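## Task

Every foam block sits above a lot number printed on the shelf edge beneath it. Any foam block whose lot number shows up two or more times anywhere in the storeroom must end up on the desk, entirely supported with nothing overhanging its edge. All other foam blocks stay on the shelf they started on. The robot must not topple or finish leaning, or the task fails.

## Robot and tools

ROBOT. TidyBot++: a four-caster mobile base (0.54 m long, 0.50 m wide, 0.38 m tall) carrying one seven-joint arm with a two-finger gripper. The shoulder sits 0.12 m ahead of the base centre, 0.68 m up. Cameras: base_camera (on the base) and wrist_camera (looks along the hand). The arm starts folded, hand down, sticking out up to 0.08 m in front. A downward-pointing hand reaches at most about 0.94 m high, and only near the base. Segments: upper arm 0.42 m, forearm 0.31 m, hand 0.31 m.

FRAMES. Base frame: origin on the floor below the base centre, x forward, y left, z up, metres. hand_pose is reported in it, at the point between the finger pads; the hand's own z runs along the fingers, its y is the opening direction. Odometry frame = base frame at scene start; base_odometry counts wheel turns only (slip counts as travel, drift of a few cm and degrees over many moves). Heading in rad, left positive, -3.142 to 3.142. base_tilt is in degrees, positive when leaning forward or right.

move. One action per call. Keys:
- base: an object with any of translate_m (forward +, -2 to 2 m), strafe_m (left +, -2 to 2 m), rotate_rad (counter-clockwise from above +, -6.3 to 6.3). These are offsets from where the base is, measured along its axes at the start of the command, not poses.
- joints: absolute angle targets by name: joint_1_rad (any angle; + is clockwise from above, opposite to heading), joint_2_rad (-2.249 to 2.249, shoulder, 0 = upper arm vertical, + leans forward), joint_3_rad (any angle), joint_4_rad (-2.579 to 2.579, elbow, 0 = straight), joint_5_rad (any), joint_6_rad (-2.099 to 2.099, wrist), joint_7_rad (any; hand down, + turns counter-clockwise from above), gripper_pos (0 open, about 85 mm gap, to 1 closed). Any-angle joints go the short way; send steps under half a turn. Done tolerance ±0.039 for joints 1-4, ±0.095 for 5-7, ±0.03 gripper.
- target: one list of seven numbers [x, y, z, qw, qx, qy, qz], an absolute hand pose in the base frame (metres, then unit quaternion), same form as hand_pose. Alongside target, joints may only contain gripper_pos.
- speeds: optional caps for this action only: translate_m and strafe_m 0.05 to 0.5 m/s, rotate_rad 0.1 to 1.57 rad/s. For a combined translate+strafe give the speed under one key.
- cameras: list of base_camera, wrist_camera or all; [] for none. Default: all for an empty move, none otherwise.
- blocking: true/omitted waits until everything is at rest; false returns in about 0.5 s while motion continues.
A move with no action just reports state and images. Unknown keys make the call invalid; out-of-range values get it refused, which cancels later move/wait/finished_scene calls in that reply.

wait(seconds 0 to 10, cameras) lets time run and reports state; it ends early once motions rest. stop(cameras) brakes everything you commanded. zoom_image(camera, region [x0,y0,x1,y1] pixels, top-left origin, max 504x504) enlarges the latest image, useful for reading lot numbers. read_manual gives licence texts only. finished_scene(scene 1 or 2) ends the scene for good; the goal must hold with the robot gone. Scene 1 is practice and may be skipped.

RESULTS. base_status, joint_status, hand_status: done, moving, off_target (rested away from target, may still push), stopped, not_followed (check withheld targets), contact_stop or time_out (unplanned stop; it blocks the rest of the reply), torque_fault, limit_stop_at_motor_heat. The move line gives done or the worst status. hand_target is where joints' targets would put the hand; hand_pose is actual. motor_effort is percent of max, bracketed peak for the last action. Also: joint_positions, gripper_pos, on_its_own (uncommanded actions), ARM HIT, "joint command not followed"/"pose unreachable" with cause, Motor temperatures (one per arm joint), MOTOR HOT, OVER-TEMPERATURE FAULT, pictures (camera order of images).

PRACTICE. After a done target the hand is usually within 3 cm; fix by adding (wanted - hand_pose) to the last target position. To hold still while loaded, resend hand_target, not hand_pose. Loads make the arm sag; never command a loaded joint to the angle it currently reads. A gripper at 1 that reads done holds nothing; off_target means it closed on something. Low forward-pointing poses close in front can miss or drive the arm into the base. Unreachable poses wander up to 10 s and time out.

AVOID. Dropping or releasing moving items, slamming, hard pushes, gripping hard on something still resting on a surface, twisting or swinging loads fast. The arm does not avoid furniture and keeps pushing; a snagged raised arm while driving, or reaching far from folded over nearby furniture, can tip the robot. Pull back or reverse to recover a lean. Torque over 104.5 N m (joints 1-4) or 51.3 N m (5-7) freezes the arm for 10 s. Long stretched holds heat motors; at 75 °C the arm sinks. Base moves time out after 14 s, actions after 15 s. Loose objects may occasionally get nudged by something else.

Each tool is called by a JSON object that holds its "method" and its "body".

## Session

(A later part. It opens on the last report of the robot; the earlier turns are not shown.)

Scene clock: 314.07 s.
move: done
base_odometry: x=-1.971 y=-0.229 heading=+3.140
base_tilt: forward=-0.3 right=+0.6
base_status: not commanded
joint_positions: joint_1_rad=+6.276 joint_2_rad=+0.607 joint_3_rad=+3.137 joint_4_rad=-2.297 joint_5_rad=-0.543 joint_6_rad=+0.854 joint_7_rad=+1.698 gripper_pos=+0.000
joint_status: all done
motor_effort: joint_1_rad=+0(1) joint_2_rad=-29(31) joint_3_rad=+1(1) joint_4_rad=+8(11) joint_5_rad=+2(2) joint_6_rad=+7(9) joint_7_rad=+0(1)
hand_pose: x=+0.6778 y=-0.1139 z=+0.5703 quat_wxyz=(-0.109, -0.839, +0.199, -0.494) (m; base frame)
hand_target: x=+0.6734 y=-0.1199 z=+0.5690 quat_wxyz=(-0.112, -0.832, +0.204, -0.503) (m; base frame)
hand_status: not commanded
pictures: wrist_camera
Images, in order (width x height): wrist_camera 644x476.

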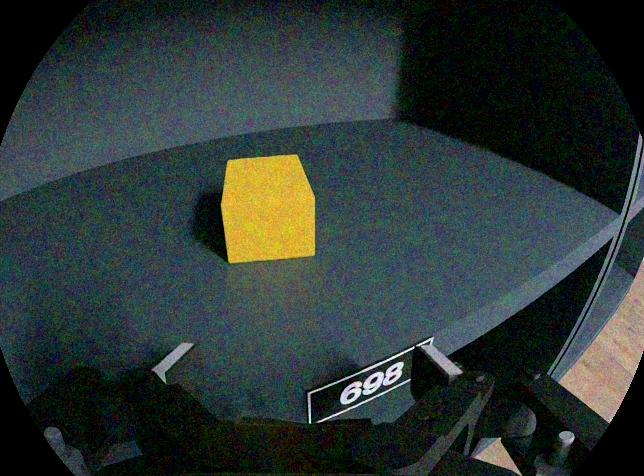

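{"method": "move", "body": {"base": {"translate_m":0.047,"strafe_m":0.017}, "joints": {"joint_2_rad":0.605}}}

{"method": "move", "body": {"base": {"translate_m":0.06,"strafe_m":-0.029}, "cameras": ["wrist_camera"]}}

Scene clock: 315.33 s.
move: done
base_odometry: x=-2.018 y=-0.245 heading=+3.140
base_tilt: forward=-0.3 right=+0.6
base_status: done
joint_positions: joint_1_rad=+6.277 joint_2_rad=+0.597 joint_3_rad=+3.137 joint_4_rad=-2.301 joint_5_rad=-0.543 joint_6_rad=+0.857 joint_7_rad=+1.698 gripper_pos=+0.000
joint_status: all done
motor_effort: joint_1_rad=-1(3) joint_2_rad=-29(30) joint_3_rad=+1(2) joint_4_rad=+8(10) joint_5_rad=+2(2) joint_6_rad=+8(8) joint_7_rad=+0(1)
hand_pose: x=+0.6772 y=-0.1144 z=+0.5750 quat_wxyz=(-0.109, -0.837, +0.200, -0.498) (m; base frame)
hand_target: x=+0.6756 y=-0.1199 z=+0.5801 quat_wxyz=(-0.110, -0.827, +0.205, -0.512) (m; base frame)
hand_status: not commanded

Scene clock: 316.40 s.
move: done
base_odometry: x=-2.078 y=-0.216 heading=+3.140
base_tilt: forward=-0.3 right=+0.6
base_status: done
joint_positions: joint_1_rad=+6.277 joint_2_rad=+0.597 joint_3_rad=+3.137 joint_4_rad=-2.303 joint_5_rad=-0.543 joint_6_rad=+0.859 joint_7_rad=+1.698 gripper_pos=+0.000
joint_status: not commanded
motor_effort: joint_1_rad=+0(3) joint_2_rad=-28(31) joint_3_rad=+1(2) joint_4_rad=+8(10) joint_5_rad=+2(2) joint_6_rad=+8(8) joint_7_rad=+0(1)
hand_pose: x=+0.6767 y=-0.1148 z=+0.5752 quat_wxyz=(-0.110, -0.837, +0.200, -0.498) (m; base frame)
hand_target: x=+0.6756 y=-0.1199 z=+0.5801 quat_wxyz=(-0.110, -0.827, +0.205, -0.512) (m; base frame)
hand_status: not commanded
pictures: wrist_camera
Images, in order (width x height): wrist_camera 644x476.

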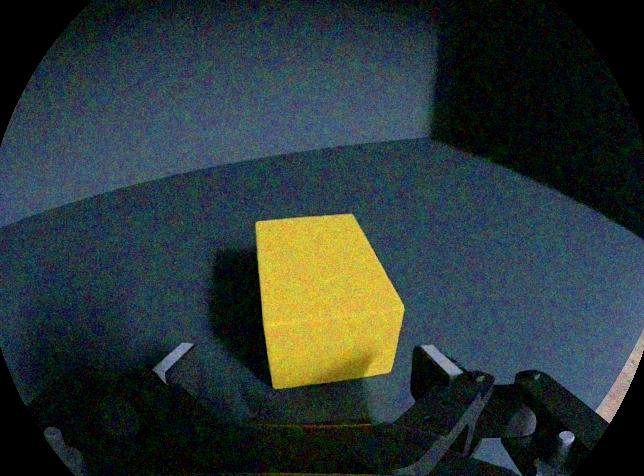

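{"method": "move", "body": {"base": {"translate_m":0.044,"strafe_m":-0.036}, "cameras": ["wrist_camera"]}}

{"method": "move", "body": {"joints": {"gripper_pos":0.7}, "cameras": ["wrist_camera"]}}

Scene clock: 317.53 s.
move: done
base_odometry: x=-2.122 y=-0.181 heading=+3.141
base_tilt: forward=-0.3 right=+0.6
base_status: done
joint_positions: joint_1_rad=+6.280 joint_2_rad=+0.597 joint_3_rad=+3.138 joint_4_rad=-2.304 joint_5_rad=-0.543 joint_6_rad=+0.861 joint_7_rad=+1.698 gripper_pos=+0.000
joint_status: not commanded
motor_effort: joint_1_rad=+0(3) joint_2_rad=-28(31) joint_3_rad=+1(3) joint_4_rad=+8(9) joint_5_rad=+1(2) joint_6_rad=+8(8) joint_7_rad=+0(1)
hand_pose: x=+0.6762 y=-0.1169 z=+0.5755 quat_wxyz=(-0.111, -0.836, +0.201, -0.498) (m; base frame)
hand_target: x=+0.6756 y=-0.1199 z=+0.5801 quat_wxyz=(-0.110, -0.827, +0.205, -0.512) (m; base frame)
hand_status: not commanded
pictures: wrist_camera
Images, in order (width x height): wrist_camera 644x476.

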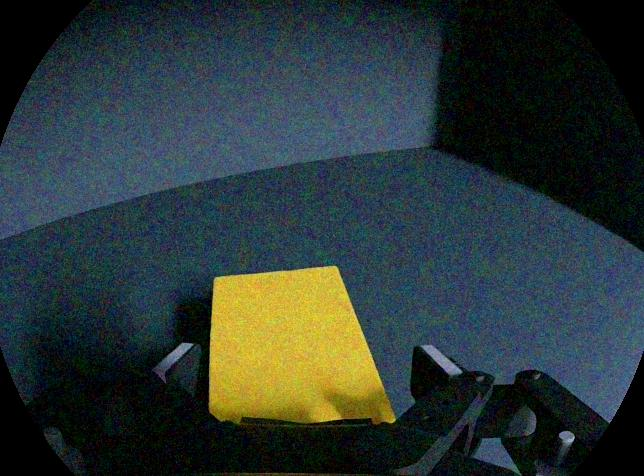

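Scene clock: 318.47 s.
move: off_target
base_odometry: x=-2.122 y=-0.181 heading=+3.141
base_tilt: forward=-0.3 right=+0.6
base_status: not commanded
joint_positions: joint_1_rad=+6.280 joint_2_rad=+0.596 joint_3_rad=+3.138 joint_4_rad=-2.304 joint_5_rad=-0.543 joint_6_rad=+0.864 joint_7_rad=+1.698 gripper_pos=+0.386
joint_status: gripper_pos off_target (ended at +0.386, target +0.700)
motor_effort: joint_1_rad=+0(1) joint_2_rad=-29(29) joint_3_rad=+1(1) joint_4_rad=+9(10) joint_5_rad=+2(2) joint_6_rad=+8(9) joint_7_rad=+0(1)
hand_pose: x=+0.6767 y=-0.1172 z=+0.5770 quat_wxyz=(-0.111, -0.835, +0.201, -0.500) (m; base frame)
hand_target: x=+0.6756 y=-0.1199 z=+0.5801 quat_wxyz=(-0.110, -0.827, +0.205, -0.512) (m; base frame)
hand_status: not commanded
pictures: wrist_camera
Images, in order (width x height): wrist_camera 644x476.

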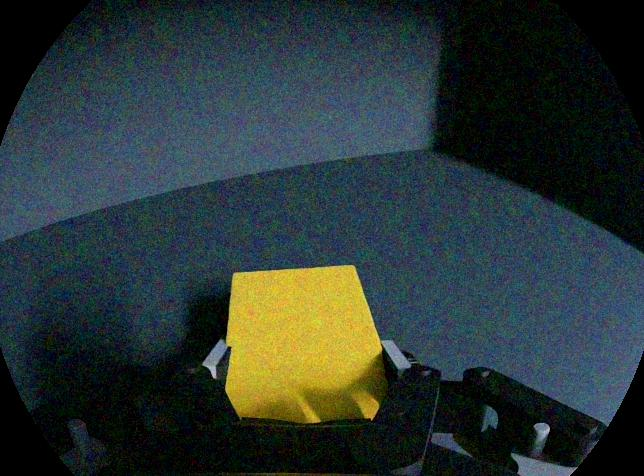

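{"method": "move", "body": {"joints": {"joint_2_rad":0.48}}}

{"method": "move", "body": {"base": {"translate_m":-0.55,"strafe_m":-0.16}}}

{"method": "move", "body": {"joints": {"joint_1_rad":6.283,"joint_2_rad":-0.4,"joint_4_rad":-1.7,"joint_5_rad":0,"joint_6_rad":-0.75,"joint_7_rad":1.58}}}

{"method": "move", "body": {"base": {"translate_m":-1.12,"rotate_rad":-1.571}, "cameras": ["wrist_camera"]}}

Scene clock: 319.73 s.
move: done
base_odometry: x=-2.122 y=-0.181 heading=+3.141
base_tilt: forward=-0.3 right=+0.6
base_status: not commanded
joint_positions: joint_1_rad=+6.280 joint_2_rad=+0.474 joint_3_rad=+3.138 joint_4_rad=-2.304 joint_5_rad=-0.543 joint_6_rad=+0.864 joint_7_rad=+1.698 gripper_pos=+0.386
joint_status: all done
motor_effort: joint_1_rad=+0(1) joint_2_rad=-27(31) joint_3_rad=+1(1) joint_4_rad=+11(11) joint_5_rad=+2(2) joint_6_rad=+9(9) joint_7_rad=-1(1)
hand_pose: x=+0.6853 y=-0.1172 z=+0.6455 quat_wxyz=(-0.099, -0.803, +0.207, -0.550) (m; base frame)
hand_target: x=+0.6839 y=-0.1199 z=+0.6502 quat_wxyz=(-0.097, -0.794, +0.211, -0.562) (m; base frame)
hand_status: not commanded

Scene clock: 322.20 s.
move: done
base_odometry: x=-1.572 y=-0.021 heading=+3.141
base_tilt: forward=-0.3 right=+0.6
base_status: done
joint_positions: joint_1_rad=+6.280 joint_2_rad=+0.474 joint_3_rad=+3.138 joint_4_rad=-2.305 joint_5_rad=-0.543 joint_6_rad=+0.865 joint_7_rad=+1.698 gripper_pos=+0.386
joint_status: not commanded
motor_effort: joint_1_rad=+0(2) joint_2_rad=-27(29) joint_3_rad=+1(2) joint_4_rad=+11(12) joint_5_rad=+2(3) joint_6_rad=+9(9) joint_7_rad=+0(1)
hand_pose: x=+0.6848 y=-0.1172 z=+0.6454 quat_wxyz=(-0.099, -0.803, +0.207, -0.550) (m; base frame)
hand_target: x=+0.6839 y=-0.1199 z=+0.6502 quat_wxyz=(-0.097, -0.794, +0.211, -0.562) (m; base frame)
hand_status: not commanded

Scene clock: 324.90 s.
move: done
base_odometry: x=-1.572 y=-0.021 heading=+3.141
base_tilt: forward=-0.4 right=+0.6
base_status: not commanded
joint_positions: joint_1_rad=+6.280 joint_2_rad=-0.398 joint_3_rad=+3.138 joint_4_rad=-1.713 joint_5_rad=-0.071 joint_6_rad=-0.700 joint_7_rad=+1.623 gripper_pos=+0.386
joint_status: all done
motor_effort: joint_1_rad=-1(2) joint_2_rad=-7(29) joint_3_rad=+1(1) joint_4_rad=+22(23) joint_5_rad=+0(3) joint_6_rad=+8(9) joint_7_rad=+0(1)
hand_pose: x=+0.5407 y=+0.0189 z=+1.0157 quat_wxyz=(+0.021, -0.845, -0.015, -0.534) (m; base frame)
hand_target: x=+0.5343 y=+0.0022 z=+1.0099 quat_wxyz=(-0.002, -0.855, -0.005, -0.519) (m; base frame)
hand_status: not commanded

Scene clock: 328.93 s.
move: done
base_odometry: x=-0.452 y=-0.021 heading=+1.569
base_tilt: forward=-0.3 right=+0.6
base_status: done
joint_positions: joint_1_rad=+6.280 joint_2_rad=-0.397 joint_3_rad=+3.137 joint_4_rad=-1.713 joint_5_rad=-0.065 joint_6_rad=-0.703 joint_7_rad=+1.623 gripper_pos=+0.386
joint_status: not commanded
motor_effort: joint_1_rad=-1(2) joint_2_rad=-7(10) joint_3_rad=+1(3) joint_4_rad=+22(23) joint_5_rad=+1(1) joint_6_rad=+8(9) joint_7_rad=+0(1)
hand_pose: x=+0.5408 y=+0.0179 z=+1.0145 quat_wxyz=(+0.018, -0.846, -0.016, -0.532) (m; base frame)
hand_target: x=+0.5343 y=+0.0022 z=+1.0099 quat_wxyz=(-0.002, -0.855, -0.005, -0.519) (m; base frame)
hand_status: not commanded
pictures: wrist_camera
Images, in order (width x height): wrist_camera 644x476.

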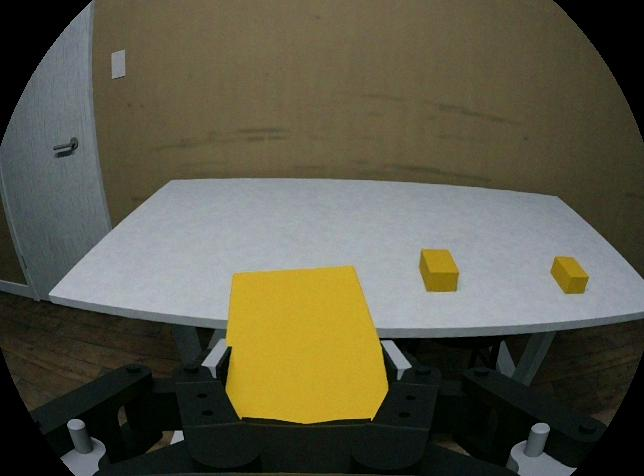

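{"method": "move", "body": {"base": {"translate_m":0.47}}}

{"method": "move", "body": {"joints": {"joint_2_rad":-0.222,"joint_4_rad":-2.077,"joint_6_rad":-0.195}}}

{"method": "move", "body": {"joints": {"joint_2_rad":-0.115,"joint_4_rad":-2.32,"joint_6_rad":0.165}}}

{"method": "move", "body": {"joints": {"joint_2_rad":-0.095,"joint_4_rad":-2.36,"joint_6_rad":0.225}}}

{"method": "move", "body": {"joints": {"joint_2_rad":-0.075,"joint_4_rad":-2.40,"joint_6_rad":0.285}}}

{"method": "move", "body": {"joints": {"joint_2_rad":-0.055,"joint_4_rad":-2.44,"joint_6_rad":0.345}, "cameras": ["wrist_camera"]}}

Scene clock: 331.57 s.
move: done
base_odometry: x=-0.451 y=+0.449 heading=+1.568
base_tilt: forward=-0.3 right=+0.6
base_status: done
joint_positions: joint_1_rad=+6.280 joint_2_rad=-0.395 joint_3_rad=+3.137 joint_4_rad=-1.713 joint_5_rad=-0.064 joint_6_rad=-0.705 joint_7_rad=+1.623 gripper_pos=+0.386
joint_status: not commanded
motor_effort: joint_1_rad=-1(1) joint_2_rad=-6(11) joint_3_rad=+1(1) joint_4_rad=+21(23) joint_5_rad=+0(1) joint_6_rad=+8(9) joint_7_rad=-1(1)
hand_pose: x=+0.5412 y=+0.0179 z=+1.0132 quat_wxyz=(+0.018, -0.847, -0.016, -0.531) (m; base frame)
hand_target: x=+0.5343 y=+0.0022 z=+1.0099 quat_wxyz=(-0.002, -0.855, -0.005, -0.519) (m; base frame)
hand_status: not commanded

Scene clock: 333.43 s.
move: done
base_odometry: x=-0.451 y=+0.449 heading=+1.568
base_tilt: forward=-0.3 right=+0.6
base_status: not commanded
joint_positions: joint_1_rad=+6.280 joint_2_rad=-0.236 joint_3_rad=+3.137 joint_4_rad=-2.050 joint_5_rad=-0.064 joint_6_rad=-0.254 joint_7_rad=+1.623 gripper_pos=+0.386
joint_status: all done
motor_effort: joint_1_rad=-1(1) joint_2_rad=-13(15) joint_3_rad=+0(1) joint_4_rad=+22(24) joint_5_rad=+1(1) joint_6_rad=+8(9) joint_7_rad=+0(1)
hand_pose: x=+0.5993 y=+0.0100 z=+0.8668 quat_wxyz=(+0.011, -0.859, -0.003, -0.512) (m; base frame)
hand_target: x=+0.6043 y=+0.0023 z=+0.8606 quat_wxyz=(-0.002, -0.855, -0.005, -0.519) (m; base frame)
hand_status: not commanded

Scene clock: 335.03 s.
move: done
base_odometry: x=-0.451 y=+0.449 heading=+1.568
base_tilt: forward=-0.3 right=+0.6
base_status: not commanded
joint_positions: joint_1_rad=+6.280 joint_2_rad=-0.131 joint_3_rad=+3.137 joint_4_rad=-2.294 joint_5_rad=-0.064 joint_6_rad=+0.106 joint_7_rad=+1.623 gripper_pos=+0.386
joint_status: all done
motor_effort: joint_1_rad=+0(1) joint_2_rad=-13(16) joint_3_rad=+0(1) joint_4_rad=+20(22) joint_5_rad=+1(1) joint_6_rad=+8(9) joint_7_rad=+0(0)
hand_pose: x=+0.5999 y=+0.0028 z=+0.7780 quat_wxyz=(+0.002, -0.857, +0.004, -0.516) (m; base frame)
hand_target: x=+0.6016 y=+0.0022 z=+0.7728 quat_wxyz=(-0.002, -0.852, -0.005, -0.523) (m; base frame)
hand_status: not commanded

Scene clock: 336.03 s.
move: done
base_odometry: x=-0.451 y=+0.449 heading=+1.568
base_tilt: forward=-0.3 right=+0.6
base_status: not commanded
joint_positions: joint_1_rad=+6.280 joint_2_rad=-0.114 joint_3_rad=+3.137 joint_4_rad=-2.336 joint_5_rad=-0.064 joint_6_rad=+0.173 joint_7_rad=+1.623 gripper_pos=+0.386
joint_status: all done
motor_effort: joint_1_rad=-1(1) joint_2_rad=-14(15) joint_3_rad=+0(1) joint_4_rad=+19(20) joint_5_rad=+1(1) joint_6_rad=+9(9) joint_7_rad=+0(1)
hand_pose: x=+0.5976 y=+0.0015 z=+0.7663 quat_wxyz=(+0.000, -0.854, +0.005, -0.520) (m; base frame)
hand_target: x=+0.5983 y=+0.0022 z=+0.7588 quat_wxyz=(-0.002, -0.852, -0.005, -0.523) (m; base frame)
hand_status: not commanded

Scene clock: 336.73 s.
move: done
base_odometry: x=-0.451 y=+0.449 heading=+1.568
base_tilt: forward=-0.3 right=+0.6
base_status: not commanded
joint_positions: joint_1_rad=+6.280 joint_2_rad=-0.105 joint_3_rad=+3.137 joint_4_rad=-2.367 joint_5_rad=-0.064 joint_6_rad=+0.240 joint_7_rad=+1.621 gripper_pos=+0.386
joint_status: all done
motor_effort: joint_1_rad=+0(1) joint_2_rad=-13(14) joint_3_rad=+1(2) joint_4_rad=+18(19) joint_5_rad=+1(1) joint_6_rad=+8(9) joint_7_rad=+0(1)
hand_pose: x=+0.5971 y=+0.0001 z=+0.7637 quat_wxyz=(-0.001, -0.848, +0.006, -0.531) (m; base frame)
hand_target: x=+0.5942 y=+0.0022 z=+0.7454 quat_wxyz=(-0.002, -0.852, -0.005, -0.523) (m; base frame)
hand_status: not commanded

Scene clock: 337.43 s.
move: off_target
base_odometry: x=-0.451 y=+0.449 heading=+1.568
base_tilt: forward=-0.3 right=+0.6
base_status: not commanded
joint_positions: joint_1_rad=+6.280 joint_2_rad=-0.099 joint_3_rad=+3.136 joint_4_rad=-2.399 joint_5_rad=-0.064 joint_6_rad=+0.310 joint_7_rad=+1.617 gripper_pos=+0.386
joint_status: joint_2_rad off_target (ended at -0.099, target -0.055); joint_4_rad off_target (ended at -2.399, target -2.440); the others done
motor_effort: joint_1_rad=+3(3) joint_2_rad=-10(12) joint_3_rad=+4(4) joint_4_rad=+15(17) joint_5_rad=+0(1) joint_6_rad=+6(8) joint_7_rad=+0(1)
hand_pose: x=+0.5960 y=-0.0001 z=+0.7639 quat_wxyz=(-0.002, -0.839, +0.007, -0.544) (m; base frame)
hand_target: x=+0.5893 y=+0.0022 z=+0.7326 quat_wxyz=(-0.002, -0.852, -0.005, -0.523) (m; base frame)
hand_status: not commanded
pictures: wrist_camera
Images, in order (width x height): wrist_camera 644x476.

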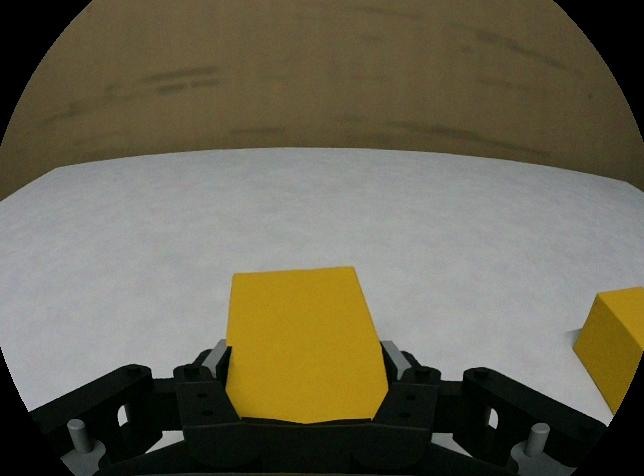

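{"method": "move", "body": {"joints": {"joint_2_rad":-0.085,"joint_4_rad":-2.4,"joint_6_rad":0.26}}}

{"method": "move", "body": {"joints": {"gripper_pos":0.25}}}

{"method": "move", "body": {"joints": {"gripper_pos":0}}}

{"method": "move", "body": {"joints": {"joint_2_rad":-0.4}}}

{"method": "move", "body": {"base": {"translate_m":-0.35}, "joints": {"joint_4_rad":-1.7,"joint_6_rad":-0.75}, "cameras": ["wrist_camera"]}}

Scene clock: 338.43 s.
move: done
base_odometry: x=-0.451 y=+0.449 heading=+1.568
base_tilt: forward=-0.3 right=+0.6
base_status: not commanded
joint_positions: joint_1_rad=+6.279 joint_2_rad=-0.102 joint_3_rad=+3.136 joint_4_rad=-2.387 joint_5_rad=-0.064 joint_6_rad=+0.283 joint_7_rad=+1.617 gripper_pos=+0.386
joint_status: all done
motor_effort: joint_1_rad=+1(3) joint_2_rad=-11(13) joint_3_rad=+2(4) joint_4_rad=+15(16) joint_5_rad=+1(1) joint_6_rad=+6(7) joint_7_rad=+0(1)
hand_pose: x=+0.5963 y=+0.0000 z=+0.7640 quat_wxyz=(-0.001, -0.842, +0.007, -0.539) (m; base frame)
hand_target: x=+0.5900 y=+0.0022 z=+0.7432 quat_wxyz=(-0.002, -0.856, -0.005, -0.517) (m; base frame)
hand_status: not commanded

Scene clock: 339.23 s.
move: done
base_odometry: x=-0.451 y=+0.449 heading=+1.568
base_tilt: forward=-0.3 right=+0.6
base_status: not commanded
joint_positions: joint_1_rad=+6.280 joint_2_rad=-0.099 joint_3_rad=+3.136 joint_4_rad=-2.387 joint_5_rad=-0.064 joint_6_rad=+0.283 joint_7_rad=+1.617 gripper_pos=+0.250
joint_status: all done
motor_effort: joint_1_rad=-1(1) joint_2_rad=-13(14) joint_3_rad=+0(2) joint_4_rad=+18(19) joint_5_rad=+1(1) joint_6_rad=+8(9) joint_7_rad=+0(1)
hand_pose: x=+0.5964 y=+0.0000 z=+0.7629 quat_wxyz=(-0.001, -0.843, +0.007, -0.538) (m; base frame)
hand_target: x=+0.5900 y=+0.0022 z=+0.7432 quat_wxyz=(-0.002, -0.856, -0.005, -0.517) (m; base frame)
hand_status: not commanded

Scene clock: 339.90 s.
move: done
base_odometry: x=-0.451 y=+0.449 heading=+1.568
base_tilt: forward=-0.3 right=+0.6
base_status: not commanded
joint_positions: joint_1_rad=+6.280 joint_2_rad=-0.099 joint_3_rad=+3.136 joint_4_rad=-2.387 joint_5_rad=-0.064 joint_6_rad=+0.283 joint_7_rad=+1.617 gripper_pos=+0.000
joint_status: all done
motor_effort: joint_1_rad=-1(1) joint_2_rad=-13(14) joint_3_rad=+0(0) joint_4_rad=+18(18) joint_5_rad=+1(1) joint_6_rad=+7(9) joint_7_rad=+0(1)
hand_pose: x=+0.5964 y=+0.0000 z=+0.7629 quat_wxyz=(-0.001, -0.843, +0.007, -0.538) (m; base frame)
hand_target: x=+0.5900 y=+0.0022 z=+0.7432 quat_wxyz=(-0.002, -0.856, -0.005, -0.517) (m; base frame)
hand_status: not commanded

Scene clock: 341.30 s.
move: done
base_odometry: x=-0.451 y=+0.449 heading=+1.568
base_tilt: forward=-0.3 right=+0.6
base_status: not commanded
joint_positions: joint_1_rad=+6.280 joint_2_rad=-0.392 joint_3_rad=+3.136 joint_4_rad=-2.387 joint_5_rad=-0.064 joint_6_rad=+0.283 joint_7_rad=+1.617 gripper_pos=+0.000
joint_status: all done
motor_effort: joint_1_rad=+0(1) joint_2_rad=-6(15) joint_3_rad=+1(1) joint_4_rad=+21(21) joint_5_rad=+1(1) joint_6_rad=+9(9) joint_7_rad=+0(1)
hand_pose: x=+0.5527 y=-0.0002 z=+0.8973 quat_wxyz=(+0.000, -0.755, +0.008, -0.655) (m; base frame)
hand_target: x=+0.5478 y=+0.0022 z=+0.8861 quat_wxyz=(-0.003, -0.764, -0.004, -0.645) (m; base frame)
hand_status: not commanded

Scene clock: 343.63 s.
move: done
base_odometry: x=-0.452 y=+0.099 heading=+1.568
base_tilt: forward=-0.3 right=+0.6
base_status: done
joint_positions: joint_1_rad=+6.280 joint_2_rad=-0.406 joint_3_rad=+3.137 joint_4_rad=-1.713 joint_5_rad=-0.064 joint_6_rad=-0.699 joint_7_rad=+1.617 gripper_pos=+0.000
joint_status: all done
motor_effort: joint_1_rad=-1(1) joint_2_rad=-6(10) joint_3_rad=+1(2) joint_4_rad=+22(23) joint_5_rad=+0(1) joint_6_rad=+8(10) joint_7_rad=+0(1)
hand_pose: x=+0.5381 y=+0.0182 z=+1.0193 quat_wxyz=(+0.020, -0.843, -0.014, -0.538) (m; base frame)
hand_target: x=+0.5343 y=+0.0022 z=+1.0099 quat_wxyz=(-0.002, -0.855, -0.005, -0.519) (m; base frame)
hand_status: not commanded
pictures: wrist_camera
Images, in order (width x height): wrist_camera 644x476.

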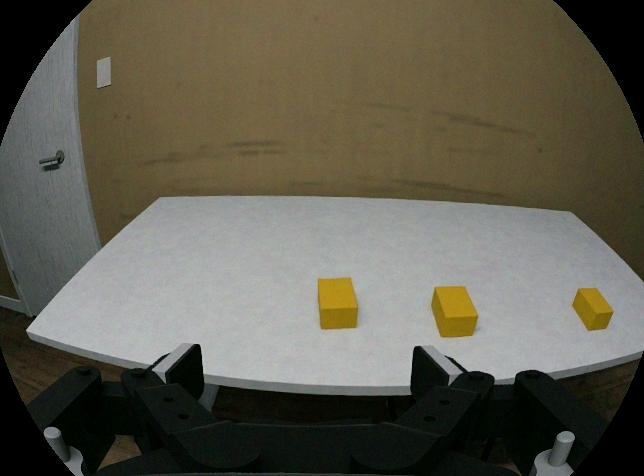

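{"method": "finished_scene", "body": {"scene": 2}}

The scene is finished: the task was done.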